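# Lift one staple stick from its box onto table

## Task

Pull a single stick of staples out of the staple box and set it down on the table with its legs pointing down, far enough away that it touches neither the box's tray nor its sleeve.

## Robot and tools

Robot: two arms, left_arm and right_arm, each ending in a two-finger gripper with a wrist camera. Measured base positions in the scene frame: left_arm at (-0.014, +0.239, 0) m, quat_wxyz (+1.000, 0, 0, +0.028); right_arm at (+0.003, -0.360, 0) m, quat_wxyz (+1.000, 0, 0, -0.012). A two-camera stand sits behind the arms. Cameras: cam_high, cam_left_wrist, cam_right_wrist, each 504x504.

Frame: the scene frame has its origin at table-top height, halfway between the nominal bases; +x points out over the table, +z up, and left_arm is on the +y side (this says nothing about which side it appears on in an image). Reported hand positions (metres) and quaternions are in this frame and may be off by a few centimetres, more at long reach. Gripper axes: fingers point along the gripper's +z and separate along its y. end_effector_position is the point between the pads, roughly 1 cm short of the tips.

Command rows: every moving tool uses rows of 14 numbers, each in [-1, 1], always covering both arms: dx, dy, dz, rx, ry, rz, opening for left_arm, then the same seven for right_arm. dx..rz are offsets, not poses: they are measured along scene-frame axes from that arm's Hand target as it stood when the action or move began (not from the previous row), and rotation happens about the Hand target's position. 1.0 equals 0.6 m of travel or 180 degrees; rx, ry, rz form a single rotation vector. A translation longer than 1.0 is shortened along its direction. Opening is absolute: +1 fully open (0.094 m), -1 closed. Sending the same offset again moves further. Sending six zeros re-requests the current Hand target; sending 0 as opening is a real command, so repeat the current opening to leave a gripper unchanged.

execute_actions(actions, cameras): actions is a list of actions; each action is a list of up to 15 rows, one per 1/30 s step; a short action repeats its final row for the remaining steps. Each action lasts 0.5 s. Images come back only if actions is empty or cameras names them (["all"], a list of names, or [] for none); an unknown name voids the call. An empty list also reveals the scene number and fields that other results may omit.

move(target, speed, blend, opening_speed, grip_force, blocking, cameras): target is one 14-number row or a list of up to 15 rows, every row an offset from the same starting Hand targets. Grippers travel in straight lines, all paths finishing together, lasting 0.5 s to 10 s (cut off at 10 s). speed is m/s per arm path, 0.002 to 2.9, default 0.25 (rotation capped at twice that in rad/s); one value or one per target. blend (m) rounds corners in a list; 0 means stop at each. opening_speed (per second on the -1..+1 scale, at least 0.2) ramps the fingers; use it to close gently. grip_force is newtons per pad, 10 to 50 (default full), one value or one per arm; it persists, and lower values close slowly. blocking=false returns after about 0.5 s while the move continues. Moves do not avoid obstacles or the other arm. Avoid paths passing near an arm's own base (it can flip the shoulder); route around. The result adds a move: line: done (within 10 mm and 2 degrees), off_target, moving, held, fault, plus limits such as paced (pose clipped) or held (steps withheld).

wait(seconds 0 to 10, cameras): lets time pass holding commands; a running move continues. stop(cameras): brakes a running move. zoom_image(camera, region [x0, y0, x1, y1] pixels, at most 504 by 504, origin top-left): enlarges part of the newest image from that camera. finished_scene(scene): ends the current scene, given its number; make no further call in that reply. The stick must stay in place without the robot.

Control details: each step the commanded orientation is clipped to within 40 degrees of the measured one; position is favoured over orientation. Grippers often rest a few cm short of the target from friction and weight, which is not evidence of contact; a new action (even all zeros) requests it again, or send the remaining distance. A blocked arm keeps pushing until commanded back past the gripper. Hand target in results is the last (clipped) command; Tool commands shows current gripper commands. Joint velocities may read within noise. Joint torques include gravity, carry per-unit offsets, and joints 1-3 wrap at ±28 N m. Action results list end_effector_position at some steps.

Gripping: grip_measured uses the opening scale; empty it may read up to ~2.5 mm wide; on a hard part it reads up to ~3 mm (0.064) narrower, less so for thin or round items. Squeeze grows ~1 N per 0.001 below first touch, then jumps to the force limit around 20 N. Release by commanding well above grip_measured. Pads give roughly 50-64 N.

Joint ranges (rad): waist -2.618 to 3.054, shoulder 0 to 3.142, elbow 0 to 3.142 (straight 2.901), wrist pitch and yaw -1.571 to 1.571, wrist roll -2.094 to 2.094.

Avoid: dropping the stick or releasing it while moving, fast contacts, slams, hard pushes on the table or box, anything leaving the table, the grippers or wrist cameras meeting each other, pulling on camera cables, and motor heating from long holds, stretched arms or pushing into unreachable poses (MOTOR HOT at 75 °C, fold fault at 90 °C, collapse at 100 °C). Loose objects may occasionally be nudged by outside pushes.

Each tool is called after "Emit:" as name(argument=value, ...), one argument or row to a line, values as JSON.

## Session

Emit:
execute_actions(
  actions=[],
)

Scene clock: 0.00 s.
left_arm: end_effector_position=(+0.3680, +0.3211, +0.1135) grip_measured=+1.000 end_effector_quat_wxyz=(+0.588, -0.142, +0.792, +0.082) | right_arm: end_effector_position=(+0.3875, -0.4261, +0.0878) grip_measured=+1.000 end_effector_quat_wxyz=(+0.564, +0.131, +0.808, -0.106)
Joint positions: left_arm=[0.07 1.461 0.348 0.808 -0.182 -0.095 0.094] | right_arm=[-0.02 1.561 0.351 0.847 0.284 0.081 0.094]
Joint velocities: within noise
Joint torques (N m): no reading
Motor temperatures (°C): left_arm=[23 25 30 27 23 23 24] | right_arm=[24 24 35 26 24 23 24]
Heat: left arm: 30 °C; right arm: 35 °C.
Hand target: left_arm +0.3712, +0.3218, +0.1232; +0.600, -0.142, +0.783, +0.082 | right_arm +0.3897, -0.4266, +0.0935; +0.570, +0.132, +0.804, -0.106
Tool commands: left_gripper/opening=+1.0 right_gripper/opening=+1.0

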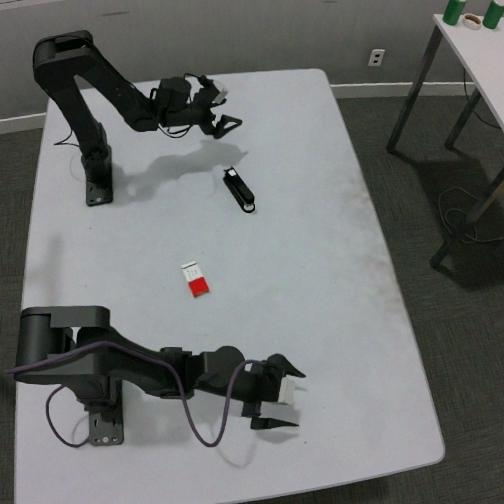

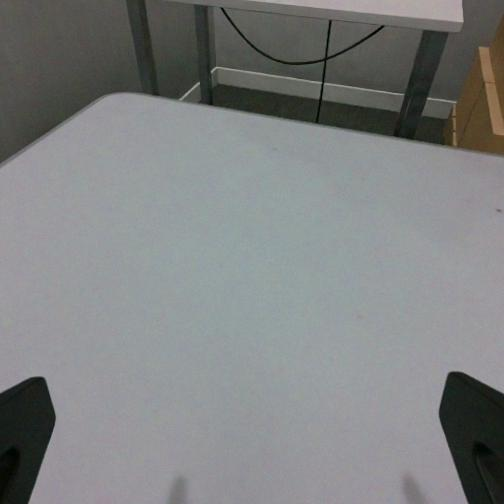

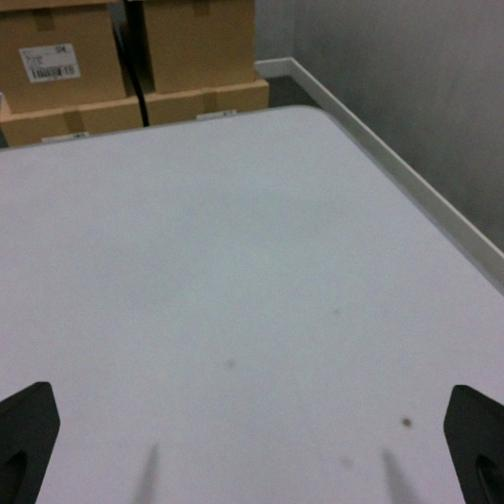

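Emit:
zoom_image(
  camera="cam_high",
  region=[150, 230, 250, 330],
)

Emit:
zoom_image(
  camera="cam_high",
  region=[190, 140, 290, 240],
)

Scaled by 5.040 from the camera's 504x504 image, which has a finer 720x720 frame.

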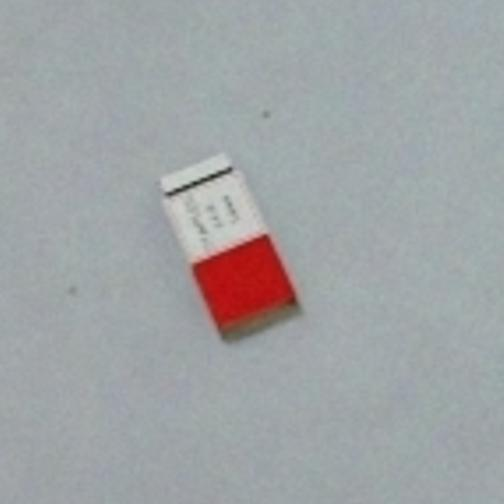

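Scaled by 5.040 from the camera's 504x504 image, which has a finer 720x720 frame.

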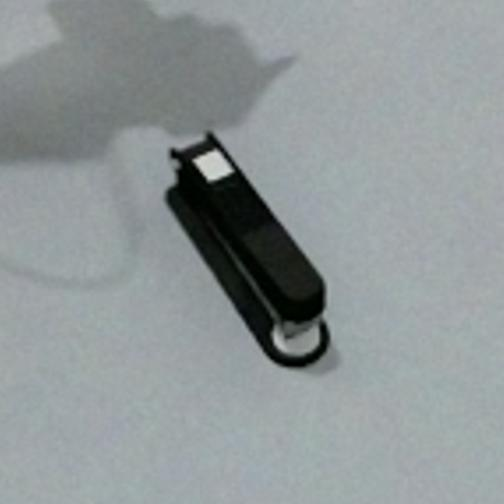

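Emit:
move(
  target=[
    [0,0,0.25,0,0.1,0,1, 0,0,0,0,0,0,1],
    [-0.285,-0.470,0.261,0.1104,0.4203,-0.3092,1, 0,0,0,0,0,0,1],
  ],
  blend=[0.08,0],
  speed=0.3,
  cameras=["all"],
)

Scene clock: 6.63 s.
left_arm: end_effector_position=(+0.2001, +0.0436, +0.2730) grip_measured=+1.000 end_effector_quat_wxyz=(+0.152, +0.375, +0.913, -0.050) | right_arm: end_effector_position=(+0.3875, -0.4260, +0.0878) grip_measured=+1.000 end_effector_quat_wxyz=(+0.564, +0.131, +0.809, -0.106)
Joint positions: left_arm=[-0.807 1.476 1.774 -1.55 -0.014 0.031 0.094] | right_arm=[-0.02 1.561 0.351 0.847 0.284 0.081 0.094]
Joint torques (N m): left_arm=[-0.23 -3.59 6.83 0.65 0.13 0.1] | right_arm=[0.06 -6.28 5.33 2.04 0.1 0.02]
Heat: left arm: 31 °C; right arm: 35 °C.
Hand target: left_arm +0.2002, +0.0397, +0.2798; +0.000, +0.382, +0.924, +0.000 | right_arm +0.3897, -0.4266, +0.0935; +0.570, +0.132, +0.804, -0.106
Off the commanded pose: left_arm 0.008 m, 18 deg | right_arm 0.006 m, 1 deg.
joint sent to its limit (left arm) — joint 4 (wrist pitch), lower limit. The joint targets are off in orientation, not in position.
move: off_target (left_arm); blend cut to 0.0785 m at target 1

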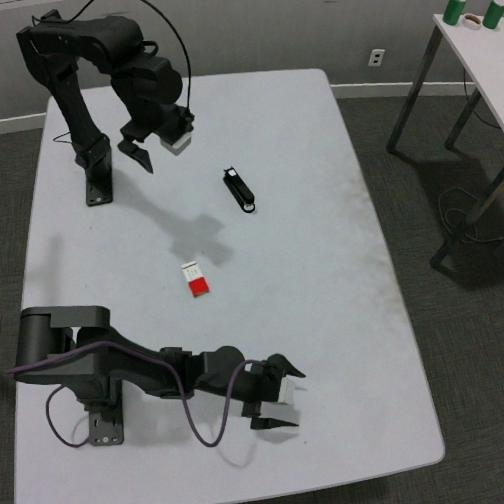

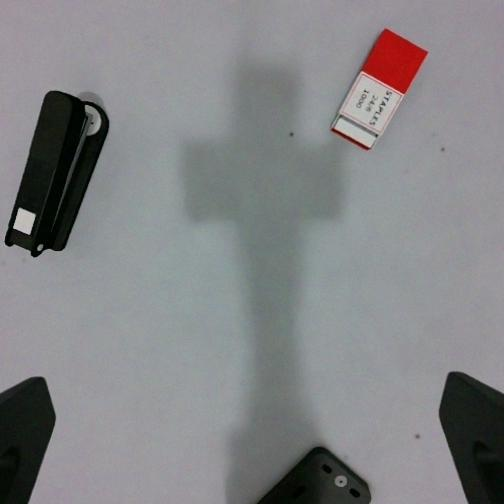

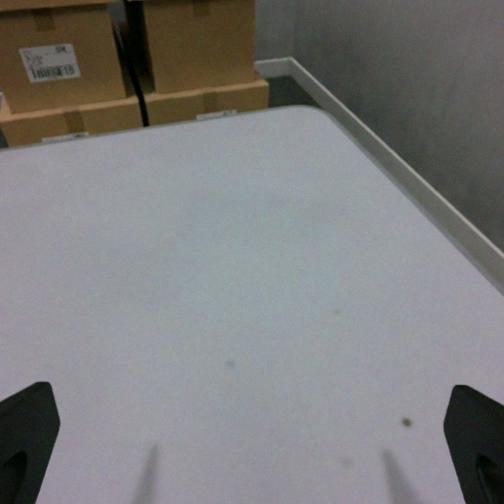

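Emit:
zoom_image(
  camera="cam_left_wrist",
  region=[310, 10, 450, 150],
)

Scaled by 3.600 from the camera's 504x504 image, which has a finer 720x720 frame.

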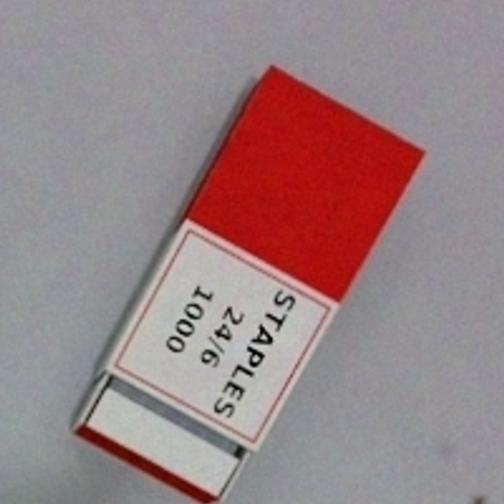

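Emit:
move(
  target=[-0.0253,-0.1495,-0.1663,-0.0649,-0.0526,-0.0665,1, 0,0,0,0,0,0,1],
  speed=0.25,
  cameras=["cam_left_wrist","cam_high"],
)

Scene clock: 16.67 s.
left_arm: end_effector_position=(+0.1849, -0.0445, +0.1815) grip_measured=+1.000 end_effector_quat_wxyz=(+0.111, +0.471, +0.874, -0.055) | right_arm: end_effector_position=(+0.3875, -0.4260, +0.0878) grip_measured=+1.000 end_effector_quat_wxyz=(+0.564, +0.131, +0.809, -0.106)
Joint positions: left_arm=[-1.018 1.633 1.562 -1.251 -0.002 0.026 0.094] | right_arm=[-0.02 1.561 0.351 0.847 0.284 0.081 0.094]
Joint torques (N m): left_arm=[-0.38 -5.68 4.71 0.85 0.07 0.06] | right_arm=[0.03 -6.26 5.33 2.05 0.1 0.03]
Heat: left arm: 32 °C; right arm: 35 °C.
Hand target: left_arm +0.1851, -0.0499, +0.1800; +0.115, +0.473, +0.871, -0.062 | right_arm +0.3897, -0.4266, +0.0935; +0.570, +0.132, +0.804, -0.106
Off the commanded pose: left_arm 0.006 m, 1 deg | right_arm 0.006 m, 1 deg.
move: done
Images, in order (width x height): cam_high 504x504, cam_left_wrist 504x504.

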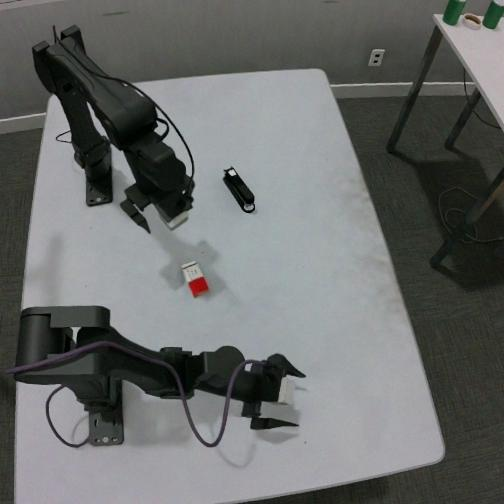

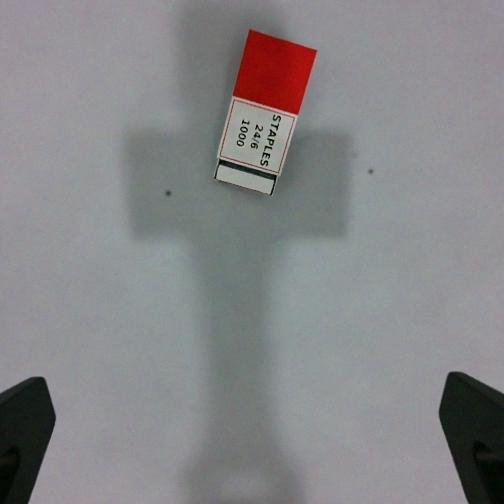

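Emit:
zoom_image(
  camera="cam_left_wrist",
  region=[190, 10, 340, 210],
)

Emit:
zoom_image(
  camera="cam_high",
  region=[220, 330, 320, 450],
)

Emit:
zoom_image(
  camera="cam_left_wrist",
  region=[354, 354, 504, 504],
)

Scaled by 2.520 from the camera's 504x504 image, which has a finer 720x720 frame.

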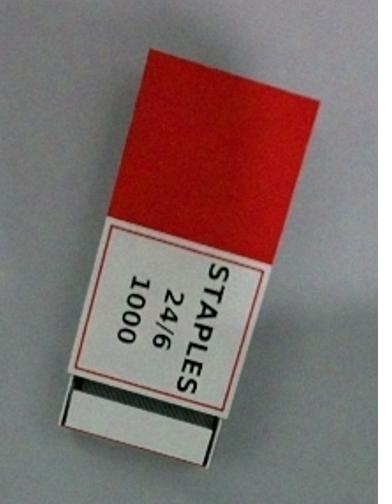

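Scaled by 4.200 from the camera's 504x504 image, which has a finer 720x720 frame.

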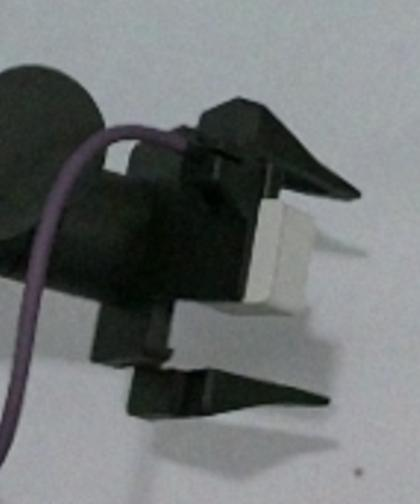

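Scaled by 3.360 from the camera's 504x504 image, which has a finer 720x720 frame.

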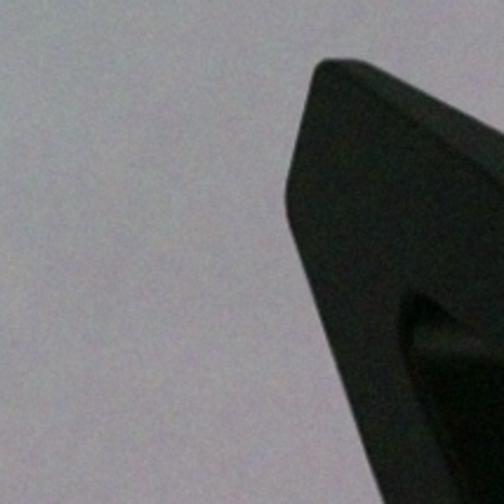

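Emit:
move(
  target=[
    [-0.025,0.233,0.033,0,0,0,1, -0.10,0.15,0.16,0.08,0.08,-0.06,1],
    [-0.025,0.233,0.033,0,0,0,1, -0.2895,0.5243,0.0808,0.3344,0.3208,-0.2431,1],
  ],
  blend=[0.05,0],
  speed=0.3,
  cameras=["all"],
)

Scene clock: 31.90 s.
left_arm: end_effector_position=(+0.1755, +0.0873, +0.1989) grip_measured=+1.000 end_effector_quat_wxyz=(+0.115, +0.473, +0.872, -0.055) | right_arm: end_effector_position=(+0.2133, -0.1179, +0.1407) grip_measured=+1.000 end_effector_quat_wxyz=(-0.071, +0.581, +0.809, +0.045)
Joint positions: left_arm=[-0.674 1.265 1.311 -1.373 0.081 0.366 0.094] | right_arm=[0.786 1.692 1.483 -1.299 -0.157 2.014 0.094]
Joint torques (N m): left_arm=[0.66 -4.55 4.19 0.47 0.2 0.11] | right_arm=[0.73 -6.98 7.05 0.68 -0.1 0.14]
Heat: left arm: 31 °C; right arm: 35 °C.
Hand target: left_arm +0.1701, +0.0899, +0.1998; +0.115, +0.473, +0.871, -0.062 | right_arm +0.2161, -0.1120, +0.1419; -0.071, +0.583, +0.808, +0.051
Off the commanded pose: left_arm 0.006 m, 1 deg | right_arm 0.007 m, 1 deg.
move: done

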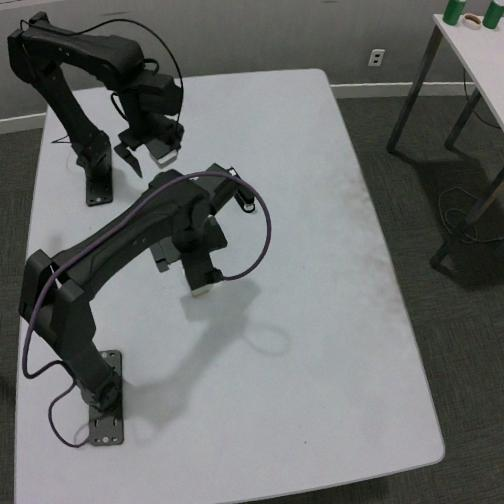

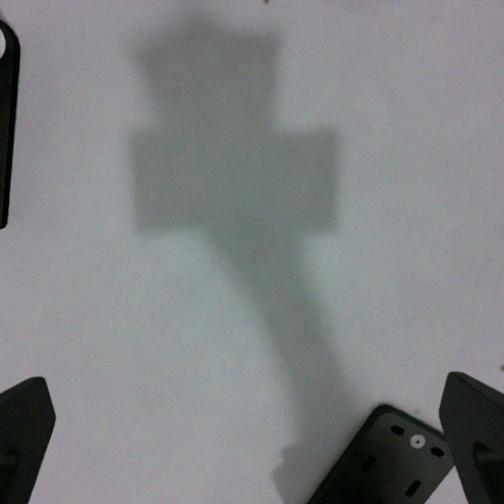

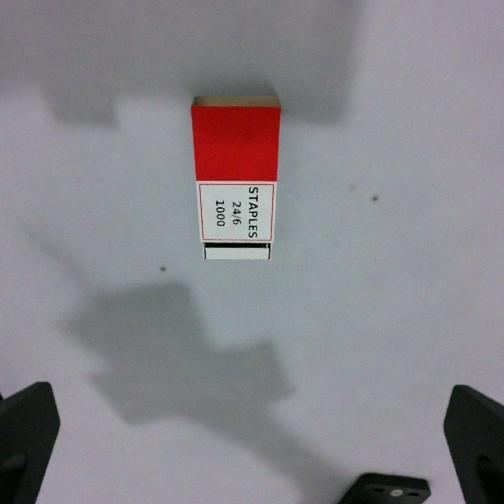

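Emit:
zoom_image(
  camera="cam_right_wrist",
  region=[140, 80, 330, 270],
)

Scaled by 2.653 from the camera's 504x504 image, which has a finer 720x720 frame.

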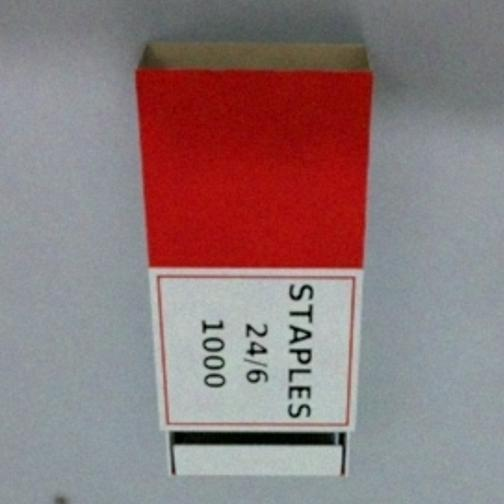

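Emit:
move(
  target=[0,0,0,0,0,0,1, 0.0197,-0.0230,-0.1515,0,0,0,0.2],
  speed=0.15,
  cameras=["cam_right_wrist"],
)

Scene clock: 37.20 s.
left_arm: end_effector_position=(+0.1755, +0.0873, +0.1989) grip_measured=+1.000 end_effector_quat_wxyz=(+0.115, +0.473, +0.872, -0.055) | right_arm: end_effector_position=(+0.2263, -0.1243, +0.0548) grip_measured=+0.202 end_effector_quat_wxyz=(-0.071, +0.583, +0.808, +0.053)
Joint positions: left_arm=[-0.674 1.265 1.311 -1.373 0.081 0.366 0.094] | right_arm=[0.741 1.744 1.196 -0.952 -0.162 1.974 0.056]
Joint torques (N m): left_arm=[0.57 -4.56 4.15 0.51 0.21 0.12] | right_arm=[-0.64 -7.6 5.14 0.69 -0.11 -0.03]
Heat: left arm: 31 °C; right arm: 35 °C.
Hand target: left_arm +0.1701, +0.0899, +0.1998; +0.115, +0.473, +0.871, -0.062 | right_arm +0.2280, -0.1258, +0.0511; -0.071, +0.583, +0.808, +0.051
Off the commanded pose: left_arm 0.006 m, 1 deg | right_arm 0.004 m, 0 deg.
move: done
Images, in order (width x height): cam_right_wrist 504x504.

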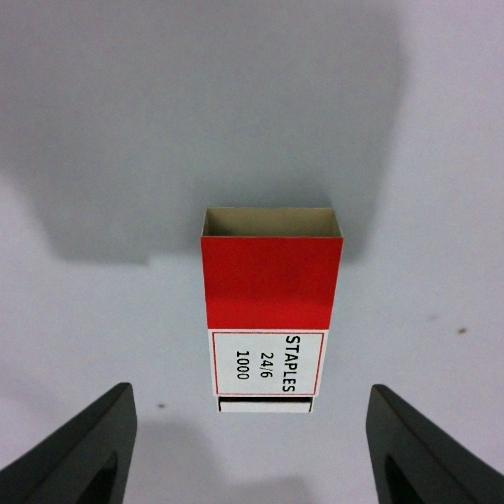

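Emit:
move(
  target=[0,0,0,0,0,0,1, -0.0058,-0.0128,-0.0552,0,0,0,0.2],
  speed=0.08,
  cameras=["cam_right_wrist"],
)

Scene clock: 38.87 s.
left_arm: end_effector_position=(+0.1755, +0.0873, +0.1989) grip_measured=+1.000 end_effector_quat_wxyz=(+0.115, +0.473, +0.872, -0.055) | right_arm: end_effector_position=(+0.2235, -0.1311, +0.0228) grip_measured=+0.202 end_effector_quat_wxyz=(-0.071, +0.582, +0.808, +0.055)
Joint positions: left_arm=[-0.674 1.265 1.311 -1.373 0.081 0.366 0.094] | right_arm=[0.73 1.762 1.082 -0.817 -0.163 1.962 0.056]
Joint torques (N m): left_arm=[0.51 -4.52 4.14 0.48 0.21 0.12] | right_arm=[-0.69 -7.24 4.83 0.71 -0.1 -0.04]
Heat: left arm: 31 °C; right arm: 35 °C.
Hand target: left_arm +0.1701, +0.0899, +0.1998; +0.115, +0.473, +0.871, -0.062 | right_arm +0.2245, -0.1335, +0.0179; -0.071, +0.583, +0.808, +0.051
Off the commanded pose: left_arm 0.006 m, 1 deg | right_arm 0.005 m, 0 deg.
move: done
Images, in order (width x height): cam_right_wrist 504x504.

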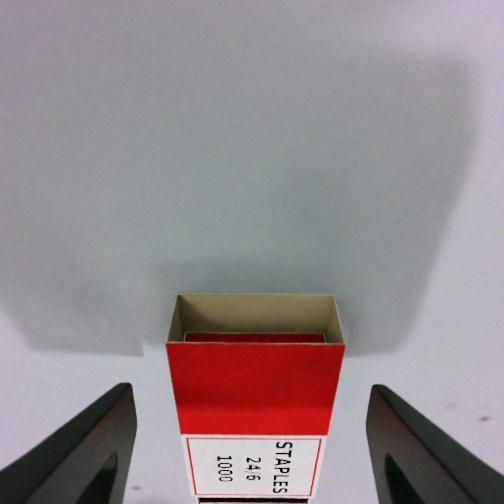

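Emit:
move(
  target=[0,0,0,0,0,0,1, 0,0,-0.0115,0,0,0,0.2],
  speed=0.05,
  cameras=["cam_right_wrist"],
)

Scene clock: 40.30 s.
left_arm: end_effector_position=(+0.1755, +0.0873, +0.1989) grip_measured=+1.000 end_effector_quat_wxyz=(+0.115, +0.473, +0.872, -0.055) | right_arm: end_effector_position=(+0.2242, -0.1305, +0.0171) grip_measured=+0.202 end_effector_quat_wxyz=(-0.070, +0.582, +0.808, +0.057)
Joint positions: left_arm=[-0.674 1.265 1.311 -1.373 0.081 0.366 0.094] | right_arm=[0.73 1.772 1.068 -0.789 -0.163 1.962 0.056]
Joint torques (N m): left_arm=[0.59 -4.51 4.18 0.49 0.22 0.1] | right_arm=[-0.69 -7.13 4.66 0.71 -0.1 -0.04]
Heat: left arm: 31 °C; right arm: 35 °C.
Hand target: left_arm +0.1701, +0.0899, +0.1998; +0.115, +0.473, +0.871, -0.062 | right_arm +0.2246, -0.1335, +0.0111; -0.071, +0.583, +0.808, +0.051
Off the commanded pose: left_arm 0.006 m, 1 deg | right_arm 0.007 m, 1 deg.
move: done
Images, in order (width x height): cam_right_wrist 504x504.

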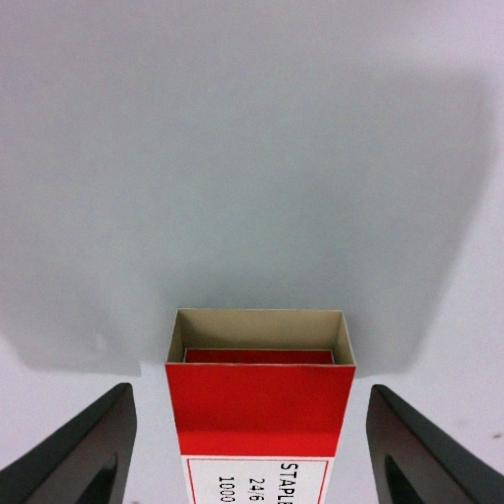

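Emit:
move(
  target=[0,0,0,0,0,0,1, -0.0015,-0.0060,-0.0095,0,0,0,0.2],
  speed=0.05,
  cameras=["cam_right_wrist"],
)

Scene clock: 42.17 s.
left_arm: end_effector_position=(+0.1755, +0.0873, +0.1989) grip_measured=+1.000 end_effector_quat_wxyz=(+0.115, +0.473, +0.872, -0.055) | right_arm: end_effector_position=(+0.2234, -0.1339, +0.0115) grip_measured=+0.202 end_effector_quat_wxyz=(-0.070, +0.582, +0.808, +0.057)
Joint positions: left_arm=[-0.674 1.265 1.311 -1.373 0.081 0.366 0.094] | right_arm=[0.723 1.772 1.043 -0.765 -0.163 1.955 0.056]
Joint torques (N m): left_arm=[0.47 -4.41 4.11 0.48 0.21 0.07] | right_arm=[-0.73 -7.01 4.57 0.72 -0.09 -0.03]
Heat: left arm: 31 °C; right arm: 35 °C.
Hand target: left_arm +0.1701, +0.0899, +0.1998; +0.115, +0.473, +0.871, -0.062 | right_arm +0.2236, -0.1371, +0.0054; -0.071, +0.583, +0.808, +0.051
Off the commanded pose: left_arm 0.006 m, 1 deg | right_arm 0.007 m, 1 deg.
move: done
Images, in order (width x height): cam_right_wrist 504x504.

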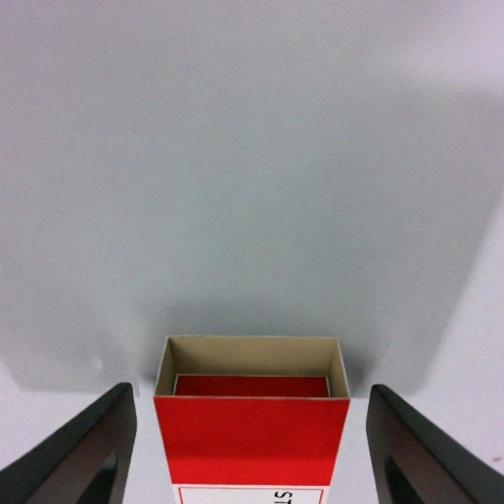

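Emit:
move(
  target=[0,0,0,0,0,0,1, 0,0,0,0,0,0,-0.35],
  grip_force=[50,14],
  cameras=["cam_right_wrist"],
)

Scene clock: 45.00 s.
left_arm: end_effector_position=(+0.1755, +0.0873, +0.1989) grip_measured=+1.000 end_effector_quat_wxyz=(+0.115, +0.473, +0.872, -0.055) | right_arm: end_effector_position=(+0.2235, -0.1337, +0.0115) grip_measured=-0.180 end_effector_quat_wxyz=(-0.070, +0.582, +0.808, +0.057)
Joint positions: left_arm=[-0.674 1.265 1.311 -1.373 0.081 0.366 0.094] | right_arm=[0.723 1.772 1.043 -0.765 -0.164 1.955 0.039]
Joint torques (N m): left_arm=[0.61 -4.42 4.07 0.48 0.21 0.07] | right_arm=[-0.72 -6.99 4.57 0.71 -0.1 -0.04]
Heat: left arm: 31 °C; right arm: 35 °C.
Hand target: left_arm +0.1701, +0.0899, +0.1998; +0.115, +0.473, +0.871, -0.062 | right_arm +0.2236, -0.1370, +0.0054; -0.071, +0.583, +0.808, +0.051
Off the commanded pose: left_arm 0.006 m, 1 deg | right_arm 0.007 m, 1 deg.
grip_force (N): 50, 14
move: done
Images, in order (width x height): cam_right_wrist 504x504.

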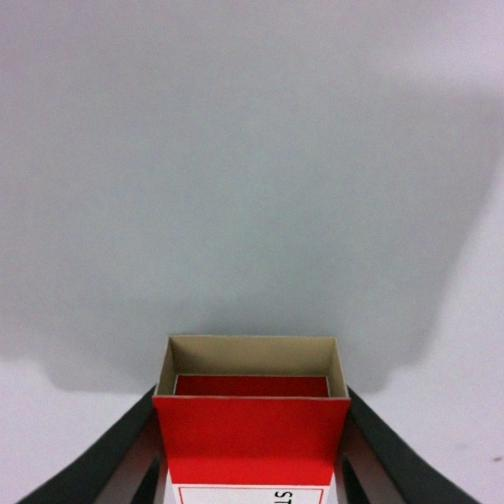

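Emit:
move(
  target=[0.0365,-0.1732,-0.1947,-0.1506,-0.0722,-0.0794,0.2, 0,0,0,0,0,0,-0.35],
  speed=0.2,
  cameras=["all"],
)

Scene clock: 48.97 s.
left_arm: end_effector_position=(+0.1956, -0.0101, +0.0854) grip_measured=+0.202 end_effector_quat_wxyz=(+0.310, +0.537, +0.755, -0.213) | right_arm: end_effector_position=(+0.2235, -0.1337, +0.0115) grip_measured=-0.183 end_effector_quat_wxyz=(-0.070, +0.582, +0.808, +0.057)
Joint positions: left_arm=[-0.725 1.246 0.598 -0.23 0.374 0.432 0.056] | right_arm=[0.723 1.772 1.043 -0.765 -0.164 1.955 0.038]
Joint torques (N m): left_arm=[-0.64 -2.65 4.37 1.59 0.38 0.03] | right_arm=[-0.7 -6.99 4.59 0.71 -0.09 -0.04]
Heat: left arm: 31 °C; right arm: 35 °C.
Hand target: left_arm +0.1919, -0.0141, +0.0830; +0.310, +0.541, +0.749, -0.224 | right_arm +0.2236, -0.1370, +0.0054; -0.071, +0.583, +0.808, +0.051
Off the commanded pose: left_arm 0.006 m, 1 deg | right_arm 0.007 m, 1 deg.
grip_force (N): 50, 14
move: done

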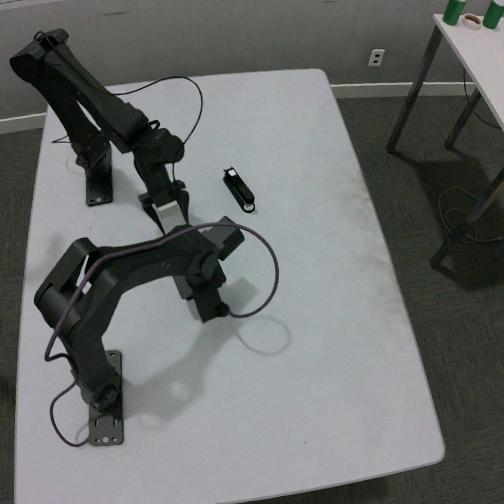

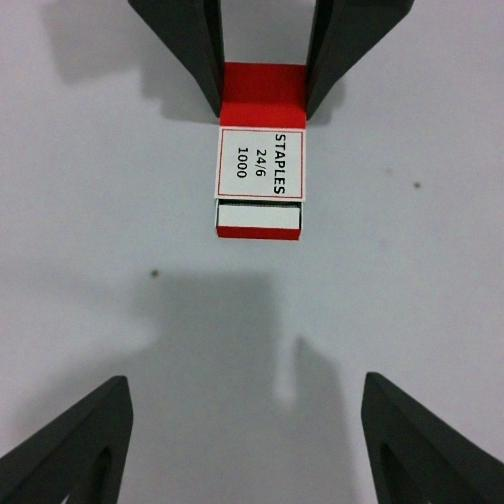

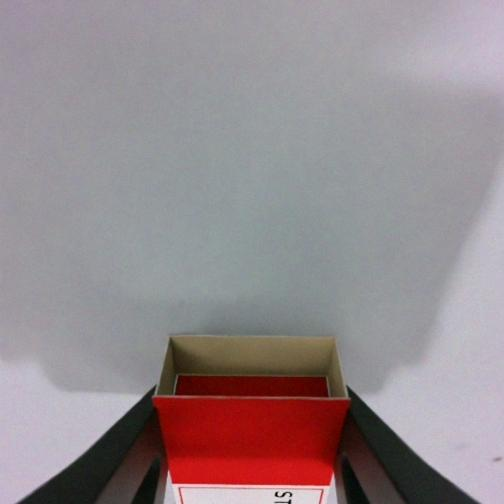

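Emit:
zoom_image(
  camera="cam_left_wrist",
  region=[180, 60, 340, 260],
)

Scaled by 2.520 from the camera's 504x504 image, which has a finer 720x720 frame.

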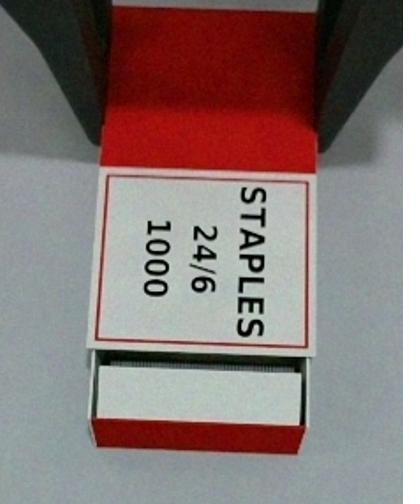

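Emit:
move(
  target=[0.0247,-0.0952,-0.0912,0,0,0,0.15, 0,0,0,0,0,0,-0.35],
  speed=0.1,
  cameras=["cam_left_wrist","cam_right_wrist"],
)

Scene clock: 60.80 s.
left_arm: end_effector_position=(+0.2002, -0.0619, +0.0219) grip_measured=+0.152 end_effector_quat_wxyz=(+0.295, +0.542, +0.755, -0.221) | right_arm: end_effector_position=(+0.2235, -0.1337, +0.0115) grip_measured=-0.183 end_effector_quat_wxyz=(-0.070, +0.582, +0.808, +0.057)
Joint positions: left_arm=[-0.86 1.603 0.593 0.14 0.31 0.326 0.054] | right_arm=[0.723 1.772 1.043 -0.765 -0.164 1.955 0.038]
Joint torques (N m): left_arm=[-0.58 -4.01 6.05 1.63 0.13 -0.06] | right_arm=[-0.73 -6.98 4.57 0.71 -0.09 -0.04]
Heat: left arm: 31 °C; right arm: 35 °C.
Hand target: left_arm +0.2067, -0.0712, +0.0283; +0.310, +0.541, +0.749, -0.224 | right_arm +0.2236, -0.1370, +0.0054; -0.071, +0.583, +0.808, +0.051
Off the commanded pose: left_arm 0.013 m, 2 deg | right_arm 0.007 m, 1 deg.
grip_force (N): 50, 14
move: off_target (left_arm)
Images, in order (width x height): cam_left_wrist 504x504, cam_right_wrist 504x504.

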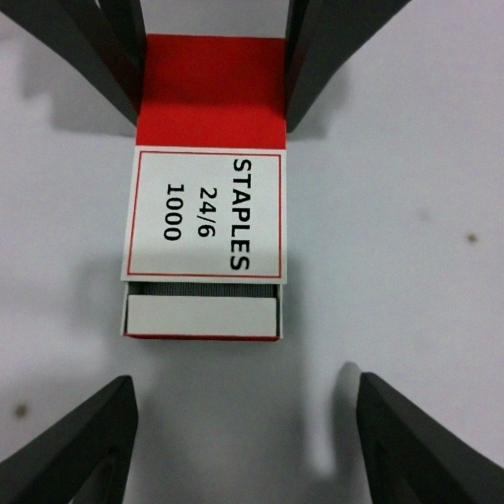

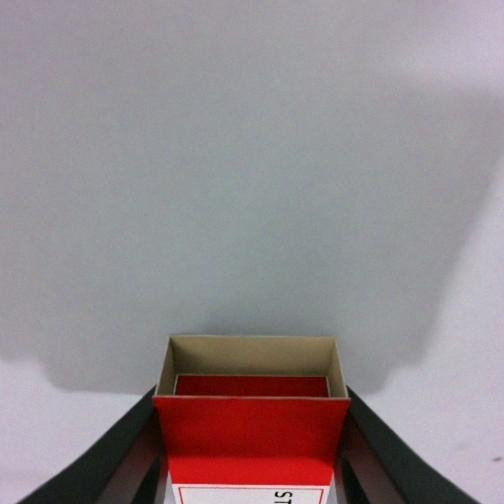

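Emit:
move(
  target=[0.0130,0.0168,0.0100,0,0,0,0.15, 0,0,0,0,0,0,-0.35],
  speed=0.1,
  cameras=["cam_left_wrist"],
)

Scene clock: 62.57 s.
left_arm: end_effector_position=(+0.2088, -0.0543, +0.0215) grip_measured=+0.152 end_effector_quat_wxyz=(+0.299, +0.540, +0.757, -0.215) | right_arm: end_effector_position=(+0.2235, -0.1337, +0.0115) grip_measured=-0.183 end_effector_quat_wxyz=(-0.070, +0.582, +0.808, +0.057)
Joint positions: left_arm=[-0.825 1.603 0.593 0.135 0.318 0.353 0.054] | right_arm=[0.723 1.772 1.043 -0.765 -0.164 1.955 0.038]
Joint torques (N m): left_arm=[0.51 -5.94 6.54 1.2 0.37 0.09] | right_arm=[-0.72 -6.99 4.57 0.71 -0.09 -0.03]
Heat: left arm: 31 °C; right arm: 35 °C.
Hand target: left_arm +0.2146, -0.0611, +0.0343; +0.310, +0.541, +0.749, -0.224 | right_arm +0.2236, -0.1370, +0.0054; -0.071, +0.583, +0.808, +0.051
Off the commanded pose: left_arm 0.016 m, 2 deg | right_arm 0.007 m, 1 deg.
grip_force (N): 50, 14
move: off_target (left_arm)
Images, in order (width x height): cam_left_wrist 504x504.

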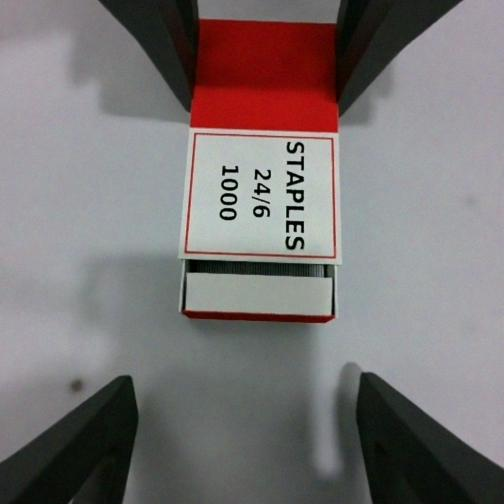

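Emit:
move(
  target=[0.0053,-0.0480,-0.0255,0,0,0,0.15, 0,0,0,0,0,0,-0.35],
  speed=0.08,
  cameras=["cam_left_wrist"],
)

Scene clock: 64.53 s.
left_arm: end_effector_position=(+0.2156, -0.0859, +0.0212) grip_measured=+0.152 end_effector_quat_wxyz=(+0.313, +0.542, +0.746, -0.226) | right_arm: end_effector_position=(+0.2235, -0.1337, +0.0115) grip_measured=-0.183 end_effector_quat_wxyz=(-0.070, +0.582, +0.808, +0.057)
Joint positions: left_arm=[-0.878 1.701 0.662 0.213 0.302 0.316 0.054] | right_arm=[0.723 1.772 1.043 -0.765 -0.164 1.955 0.038]
Joint torques (N m): left_arm=[-0.68 -4.31 5.74 1.35 0.05 -0.07] | right_arm=[-0.72 -7.01 4.57 0.72 -0.1 -0.03]
Heat: left arm: 31 °C; right arm: 35 °C.
Hand target: left_arm +0.2177, -0.0899, +0.0190; +0.310, +0.541, +0.749, -0.224 | right_arm +0.2236, -0.1370, +0.0054; -0.071, +0.583, +0.808, +0.051
Off the commanded pose: left_arm 0.005 m, 1 deg | right_arm 0.007 m, 1 deg.
grip_force (N): 50, 14
move: done
Images, in order (width x height): cam_left_wrist 504x504.

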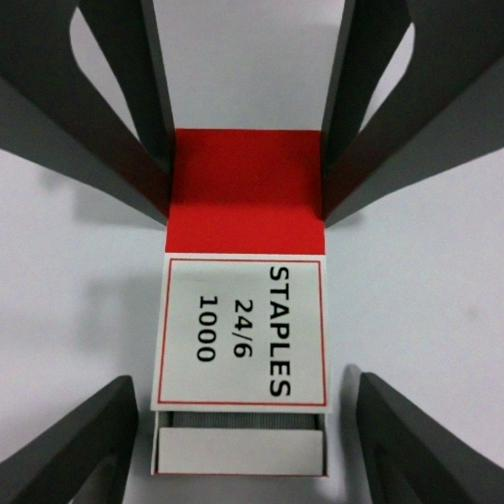

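Emit:
move(
  target=[0.0003,0.0072,-0.0140,0,0,0,0.15, 0,0,0,0,0,0,-0.35],
  speed=0.05,
  cameras=["cam_left_wrist"],
)

Scene clock: 66.00 s.
left_arm: end_effector_position=(+0.2192, -0.0898, +0.0210) grip_measured=+0.152 end_effector_quat_wxyz=(+0.323, +0.541, +0.742, -0.228) | right_arm: end_effector_position=(+0.2235, -0.1337, +0.0115) grip_measured=-0.183 end_effector_quat_wxyz=(-0.070, +0.582, +0.808, +0.057)
Joint positions: left_arm=[-0.878 1.72 0.662 0.253 0.302 0.315 0.054] | right_arm=[0.723 1.772 1.043 -0.765 -0.164 1.955 0.038]
Joint torques (N m): left_arm=[0.29 -4.33 4.05 1.36 0.14 0] | right_arm=[-0.73 -6.99 4.59 0.71 -0.09 -0.04]
Heat: left arm: 31 °C; right arm: 35 °C.
Hand target: left_arm +0.2179, -0.0856, +0.0105; +0.310, +0.541, +0.749, -0.224 | right_arm +0.2236, -0.1370, +0.0054; -0.071, +0.583, +0.808, +0.051
Off the commanded pose: left_arm 0.011 m, 2 deg | right_arm 0.007 m, 1 deg.
grip_force (N): 50, 14
move: off_target (left_arm)
Images, in order (width x height): cam_left_wrist 504x504.

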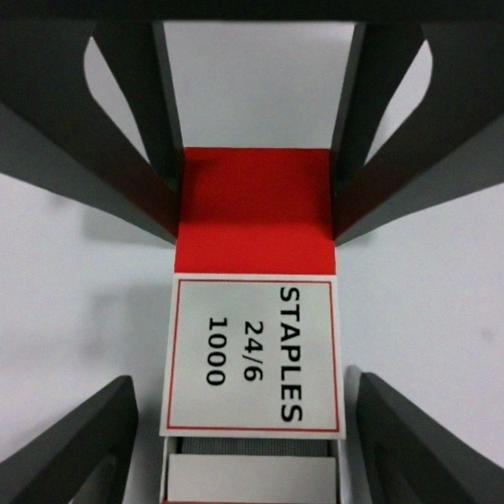

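Emit:
move(
  target=[
    [-0.0115,0.0343,0.0742,0,0,0,0.15, 0,0,0,0,0,0,-0.35],
    [-0.0038,0.0102,-0.0075,0,0,0,0.15, 0,0,0,0,0,0,-0.35],
  ],
  speed=0.08,
  blend=[0.01,0],
  cameras=["cam_left_wrist"],
)

Scene clock: 69.00 s.
left_arm: end_effector_position=(+0.2234, -0.0842, +0.0209) grip_measured=+0.152 end_effector_quat_wxyz=(+0.330, +0.538, +0.742, -0.227) | right_arm: end_effector_position=(+0.2235, -0.1337, +0.0116) grip_measured=-0.183 end_effector_quat_wxyz=(-0.070, +0.582, +0.808, +0.057)
Joint positions: left_arm=[-0.857 1.715 0.644 0.277 0.31 0.325 0.054] | right_arm=[0.723 1.772 1.043 -0.764 -0.164 1.955 0.038]
Joint torques (N m): left_arm=[-0.5 -4.3 3.17 1.37 0.11 0.02] | right_arm=[-0.7 -6.99 4.59 0.7 -0.09 -0.04]
Heat: left arm: 31 °C; right arm: 35 °C.
Hand target: left_arm +0.2156, -0.0795, +0.0061; +0.310, +0.541, +0.749, -0.224 | right_arm +0.2236, -0.1371, +0.0054; -0.071, +0.583, +0.808, +0.051
Off the commanded pose: left_arm 0.017 m, 2 deg | right_arm 0.007 m, 1 deg.
grip_force (N): 50, 14
move: off_target (left_arm)
Images, in order (width x height): cam_left_wrist 504x504.

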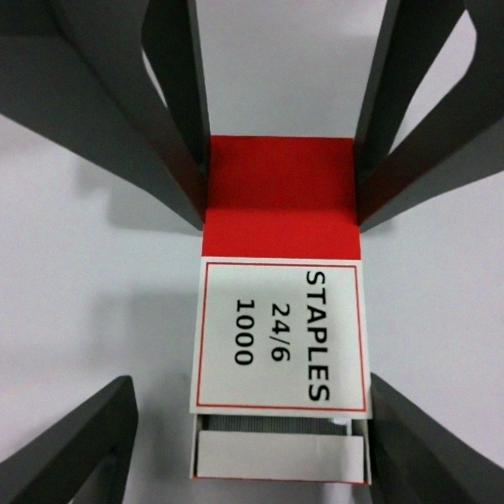

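Emit:
zoom_image(
  camera="cam_left_wrist",
  region=[60, 60, 460, 460],
)

Emit:
zoom_image(
  camera="cam_left_wrist",
  region=[304, 304, 504, 504],
)

Scaled by 1.260 from the camera's 504x504 image, which has a finer 720x720 frame.

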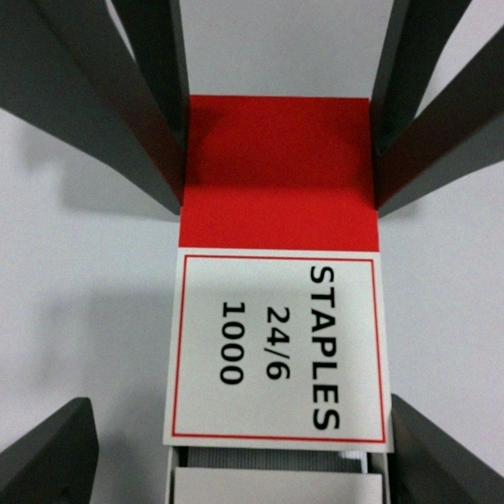

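Scaled by 2.520 from the camera's 504x504 image, which has a finer 720x720 frame.

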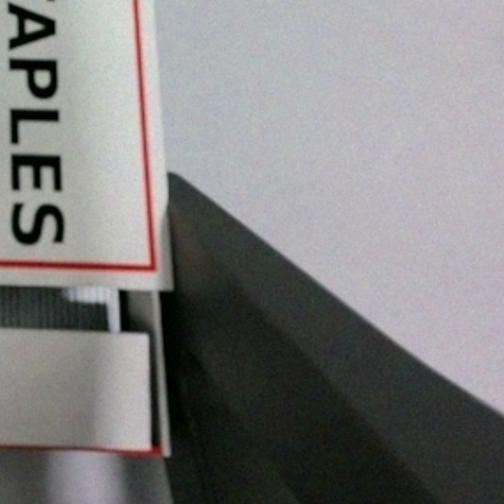

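Emit:
move(
  target=[
    [-0.0110,0.0050,0.0480,0,0,0,0.15, 0,0,0,0,0,0,-0.35],
    [-0.0055,-0.0080,0.0240,0,0,0,0.15, 0,0,0,0,0,0,-0.35],
  ],
  speed=0.08,
  blend=[0.005,0],
  cameras=["cam_left_wrist"],
)

Scene clock: 73.00 s.
left_arm: end_effector_position=(+0.2107, -0.0802, +0.0216) grip_measured=+0.152 end_effector_quat_wxyz=(+0.308, +0.542, +0.749, -0.224) | right_arm: end_effector_position=(+0.2235, -0.1337, +0.0116) grip_measured=-0.183 end_effector_quat_wxyz=(-0.070, +0.582, +0.808, +0.057)
Joint positions: left_arm=[-0.878 1.675 0.644 0.193 0.299 0.313 0.054] | right_arm=[0.723 1.772 1.043 -0.764 -0.164 1.955 0.038]
Joint torques (N m): left_arm=[-0.54 -4.45 5.01 1.49 0.07 -0.06] | right_arm=[-0.7 -6.99 4.59 0.71 -0.1 -0.04]
Heat: left arm: 31 °C; right arm: 35 °C.
Hand target: left_arm +0.2124, -0.0842, +0.0205; +0.310, +0.541, +0.749, -0.224 | right_arm +0.2236, -0.1371, +0.0054; -0.071, +0.583, +0.808, +0.051
Off the commanded pose: left_arm 0.004 m, 0 deg | right_arm 0.007 m, 1 deg.
grip_force (N): 50, 14
move: done
Images, in order (width x height): cam_left_wrist 504x504.

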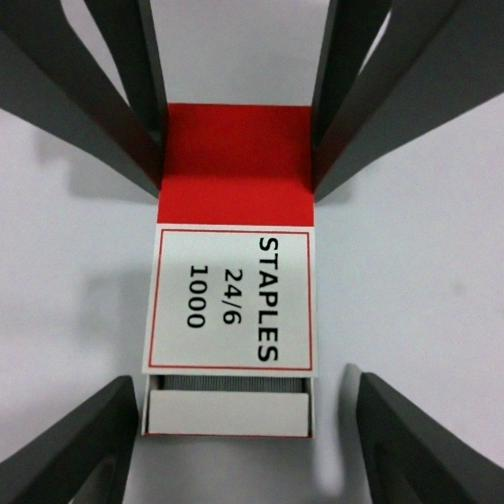

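Emit:
move(
  target=[0.0120,-0.0025,0.0,0,0,0,0.15, 0,0,0,0,0,0,-0.35],
  speed=0.05,
  cameras=["cam_left_wrist"],
)

Scene clock: 74.43 s.
left_arm: end_effector_position=(+0.2138, -0.0835, +0.0211) grip_measured=+0.152 end_effector_quat_wxyz=(+0.311, +0.542, +0.748, -0.224) | right_arm: end_effector_position=(+0.2235, -0.1337, +0.0116) grip_measured=-0.183 end_effector_quat_wxyz=(-0.070, +0.582, +0.808, +0.057)
Joint positions: left_arm=[-0.878 1.691 0.655 0.204 0.299 0.315 0.054] | right_arm=[0.723 1.772 1.043 -0.764 -0.164 1.955 0.038]
Joint torques (N m): left_arm=[0.59 -4.34 5.91 1.32 0.19 0.07] | right_arm=[-0.7 -6.99 4.59 0.71 -0.09 -0.04]
Heat: left arm: 31 °C; right arm: 35 °C.
Hand target: left_arm +0.2196, -0.0857, +0.0204; +0.310, +0.540, +0.750, -0.224 | right_arm +0.2236, -0.1371, +0.0054; -0.071, +0.583, +0.808, +0.051
Off the commanded pose: left_arm 0.006 m, 0 deg | right_arm 0.007 m, 1 deg.
grip_force (N): 50, 14
move: done
Images, in order (width x height): cam_left_wrist 504x504.

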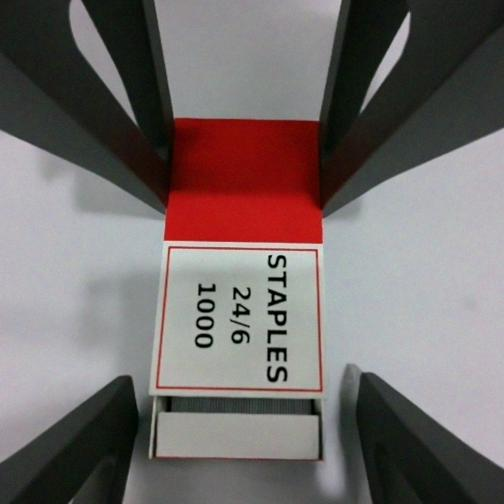

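Emit:
move(
  target=[0,0,0,0,0,0,-0.45, 0,0,0,0,0,0,-0.35],
  grip_force=[14,14],
  cameras=["cam_left_wrist","cam_right_wrist"],
)

Scene clock: 76.77 s.
left_arm: end_effector_position=(+0.2147, -0.0829, +0.0212) grip_measured=-0.199 end_effector_quat_wxyz=(+0.311, +0.542, +0.748, -0.224) | right_arm: end_effector_position=(+0.2235, -0.1337, +0.0116) grip_measured=-0.186 end_effector_quat_wxyz=(-0.070, +0.581, +0.809, +0.057)
Joint positions: left_arm=[-0.876 1.691 0.655 0.205 0.299 0.316 0.038] | right_arm=[0.723 1.772 1.043 -0.764 -0.164 1.954 0.038]
Joint torques (N m): left_arm=[0.58 -4.26 5.85 1.32 0.17 0.07] | right_arm=[-0.7 -7.01 4.59 0.71 -0.1 -0.02]
Heat: left arm: 31 °C; right arm: 35 °C.
Hand target: left_arm +0.2196, -0.0858, +0.0204; +0.310, +0.541, +0.749, -0.224 | right_arm +0.2235, -0.1371, +0.0054; -0.071, +0.583, +0.808, +0.051
Off the commanded pose: left_arm 0.006 m, 0 deg | right_arm 0.007 m, 1 deg.
grip_force (N): 14, 14
move: done
Images, in order (width x height): cam_left_wrist 504x504, cam_right_wrist 504x504.

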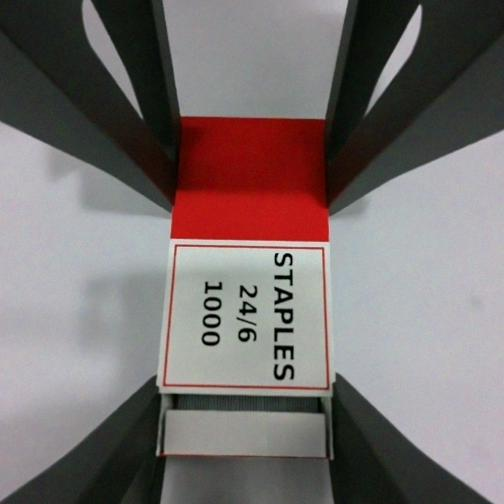

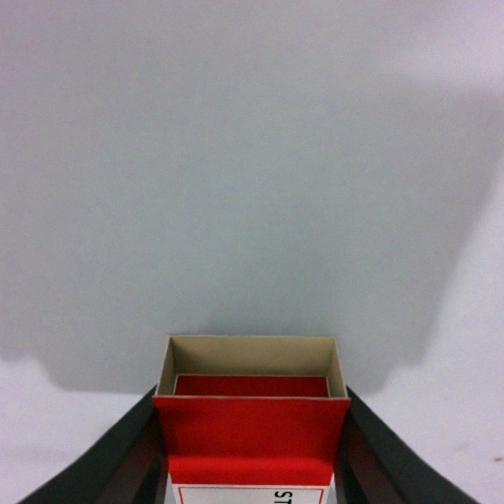

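Emit:
zoom_image(
  camera="cam_left_wrist",
  region=[130, 350, 260, 480],
)

Emit:
zoom_image(
  camera="cam_left_wrist",
  region=[240, 350, 370, 480],
)

Scaled by 3.877 from the camera's 504x504 image, which has a finer 720x720 frame.

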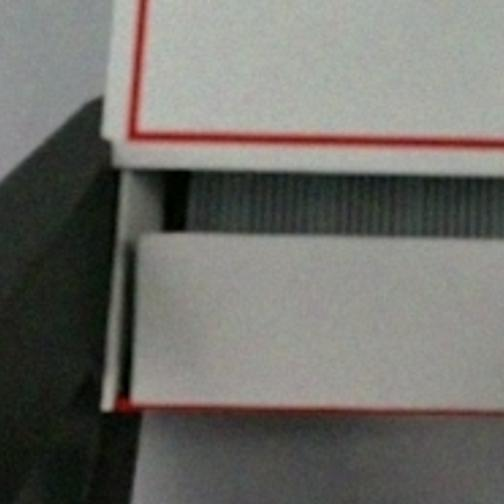

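Scaled by 3.877 from the camera's 504x504 image, which has a finer 720x720 frame.

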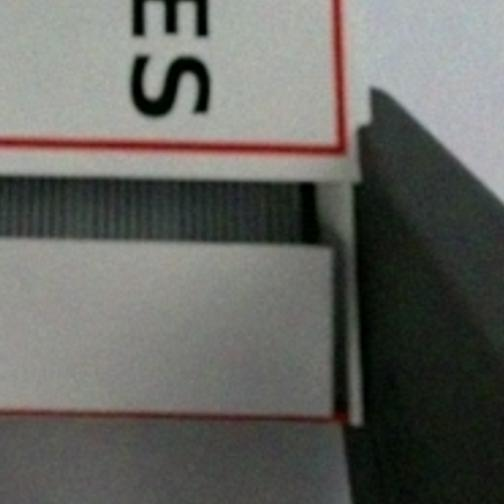

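Emit:
move(
  target=[-0.0130,0.0330,0.0010,0,0,0,-0.45, 0,0,0,0,0,0,-0.35],
  speed=0.04,
  cameras=["cam_left_wrist","cam_right_wrist"],
)

Scene clock: 79.13 s.
left_arm: end_effector_position=(+0.2157, -0.0744, +0.0213) grip_measured=-0.201 end_effector_quat_wxyz=(+0.317, +0.541, +0.746, -0.225) | right_arm: end_effector_position=(+0.2234, -0.1284, +0.0126) grip_measured=-0.186 end_effector_quat_wxyz=(-0.080, +0.580, +0.808, +0.067)
Joint positions: left_arm=[-0.851 1.672 0.623 0.224 0.317 0.335 0.038] | right_arm=[0.723 1.772 1.043 -0.75 -0.187 1.954 0.038]
Joint torques (N m): left_arm=[0.87 -7.68 2.92 1.12 0.21 0.1] | right_arm=[-0.69 -7.05 4.62 0.58 0.14 -0.03]
Heat: left arm: 31 °C; right arm: 35 °C.
Hand target: left_arm +0.2118, -0.0659, +0.0210; +0.310, +0.540, +0.750, -0.224 | right_arm +0.2236, -0.1371, +0.0054; -0.071, +0.583, +0.808, +0.051
Off the commanded pose: left_arm 0.009 m, 1 deg | right_arm 0.011 m, 2 deg.
grip_force (N): 14, 14
move: off_target (right_arm)
Images, in order (width x height): cam_left_wrist 504x504, cam_right_wrist 504x504.

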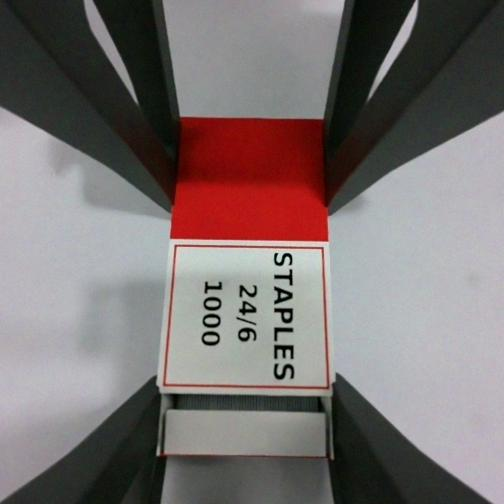

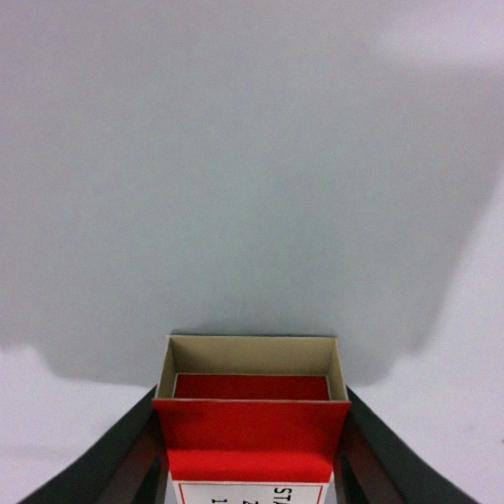

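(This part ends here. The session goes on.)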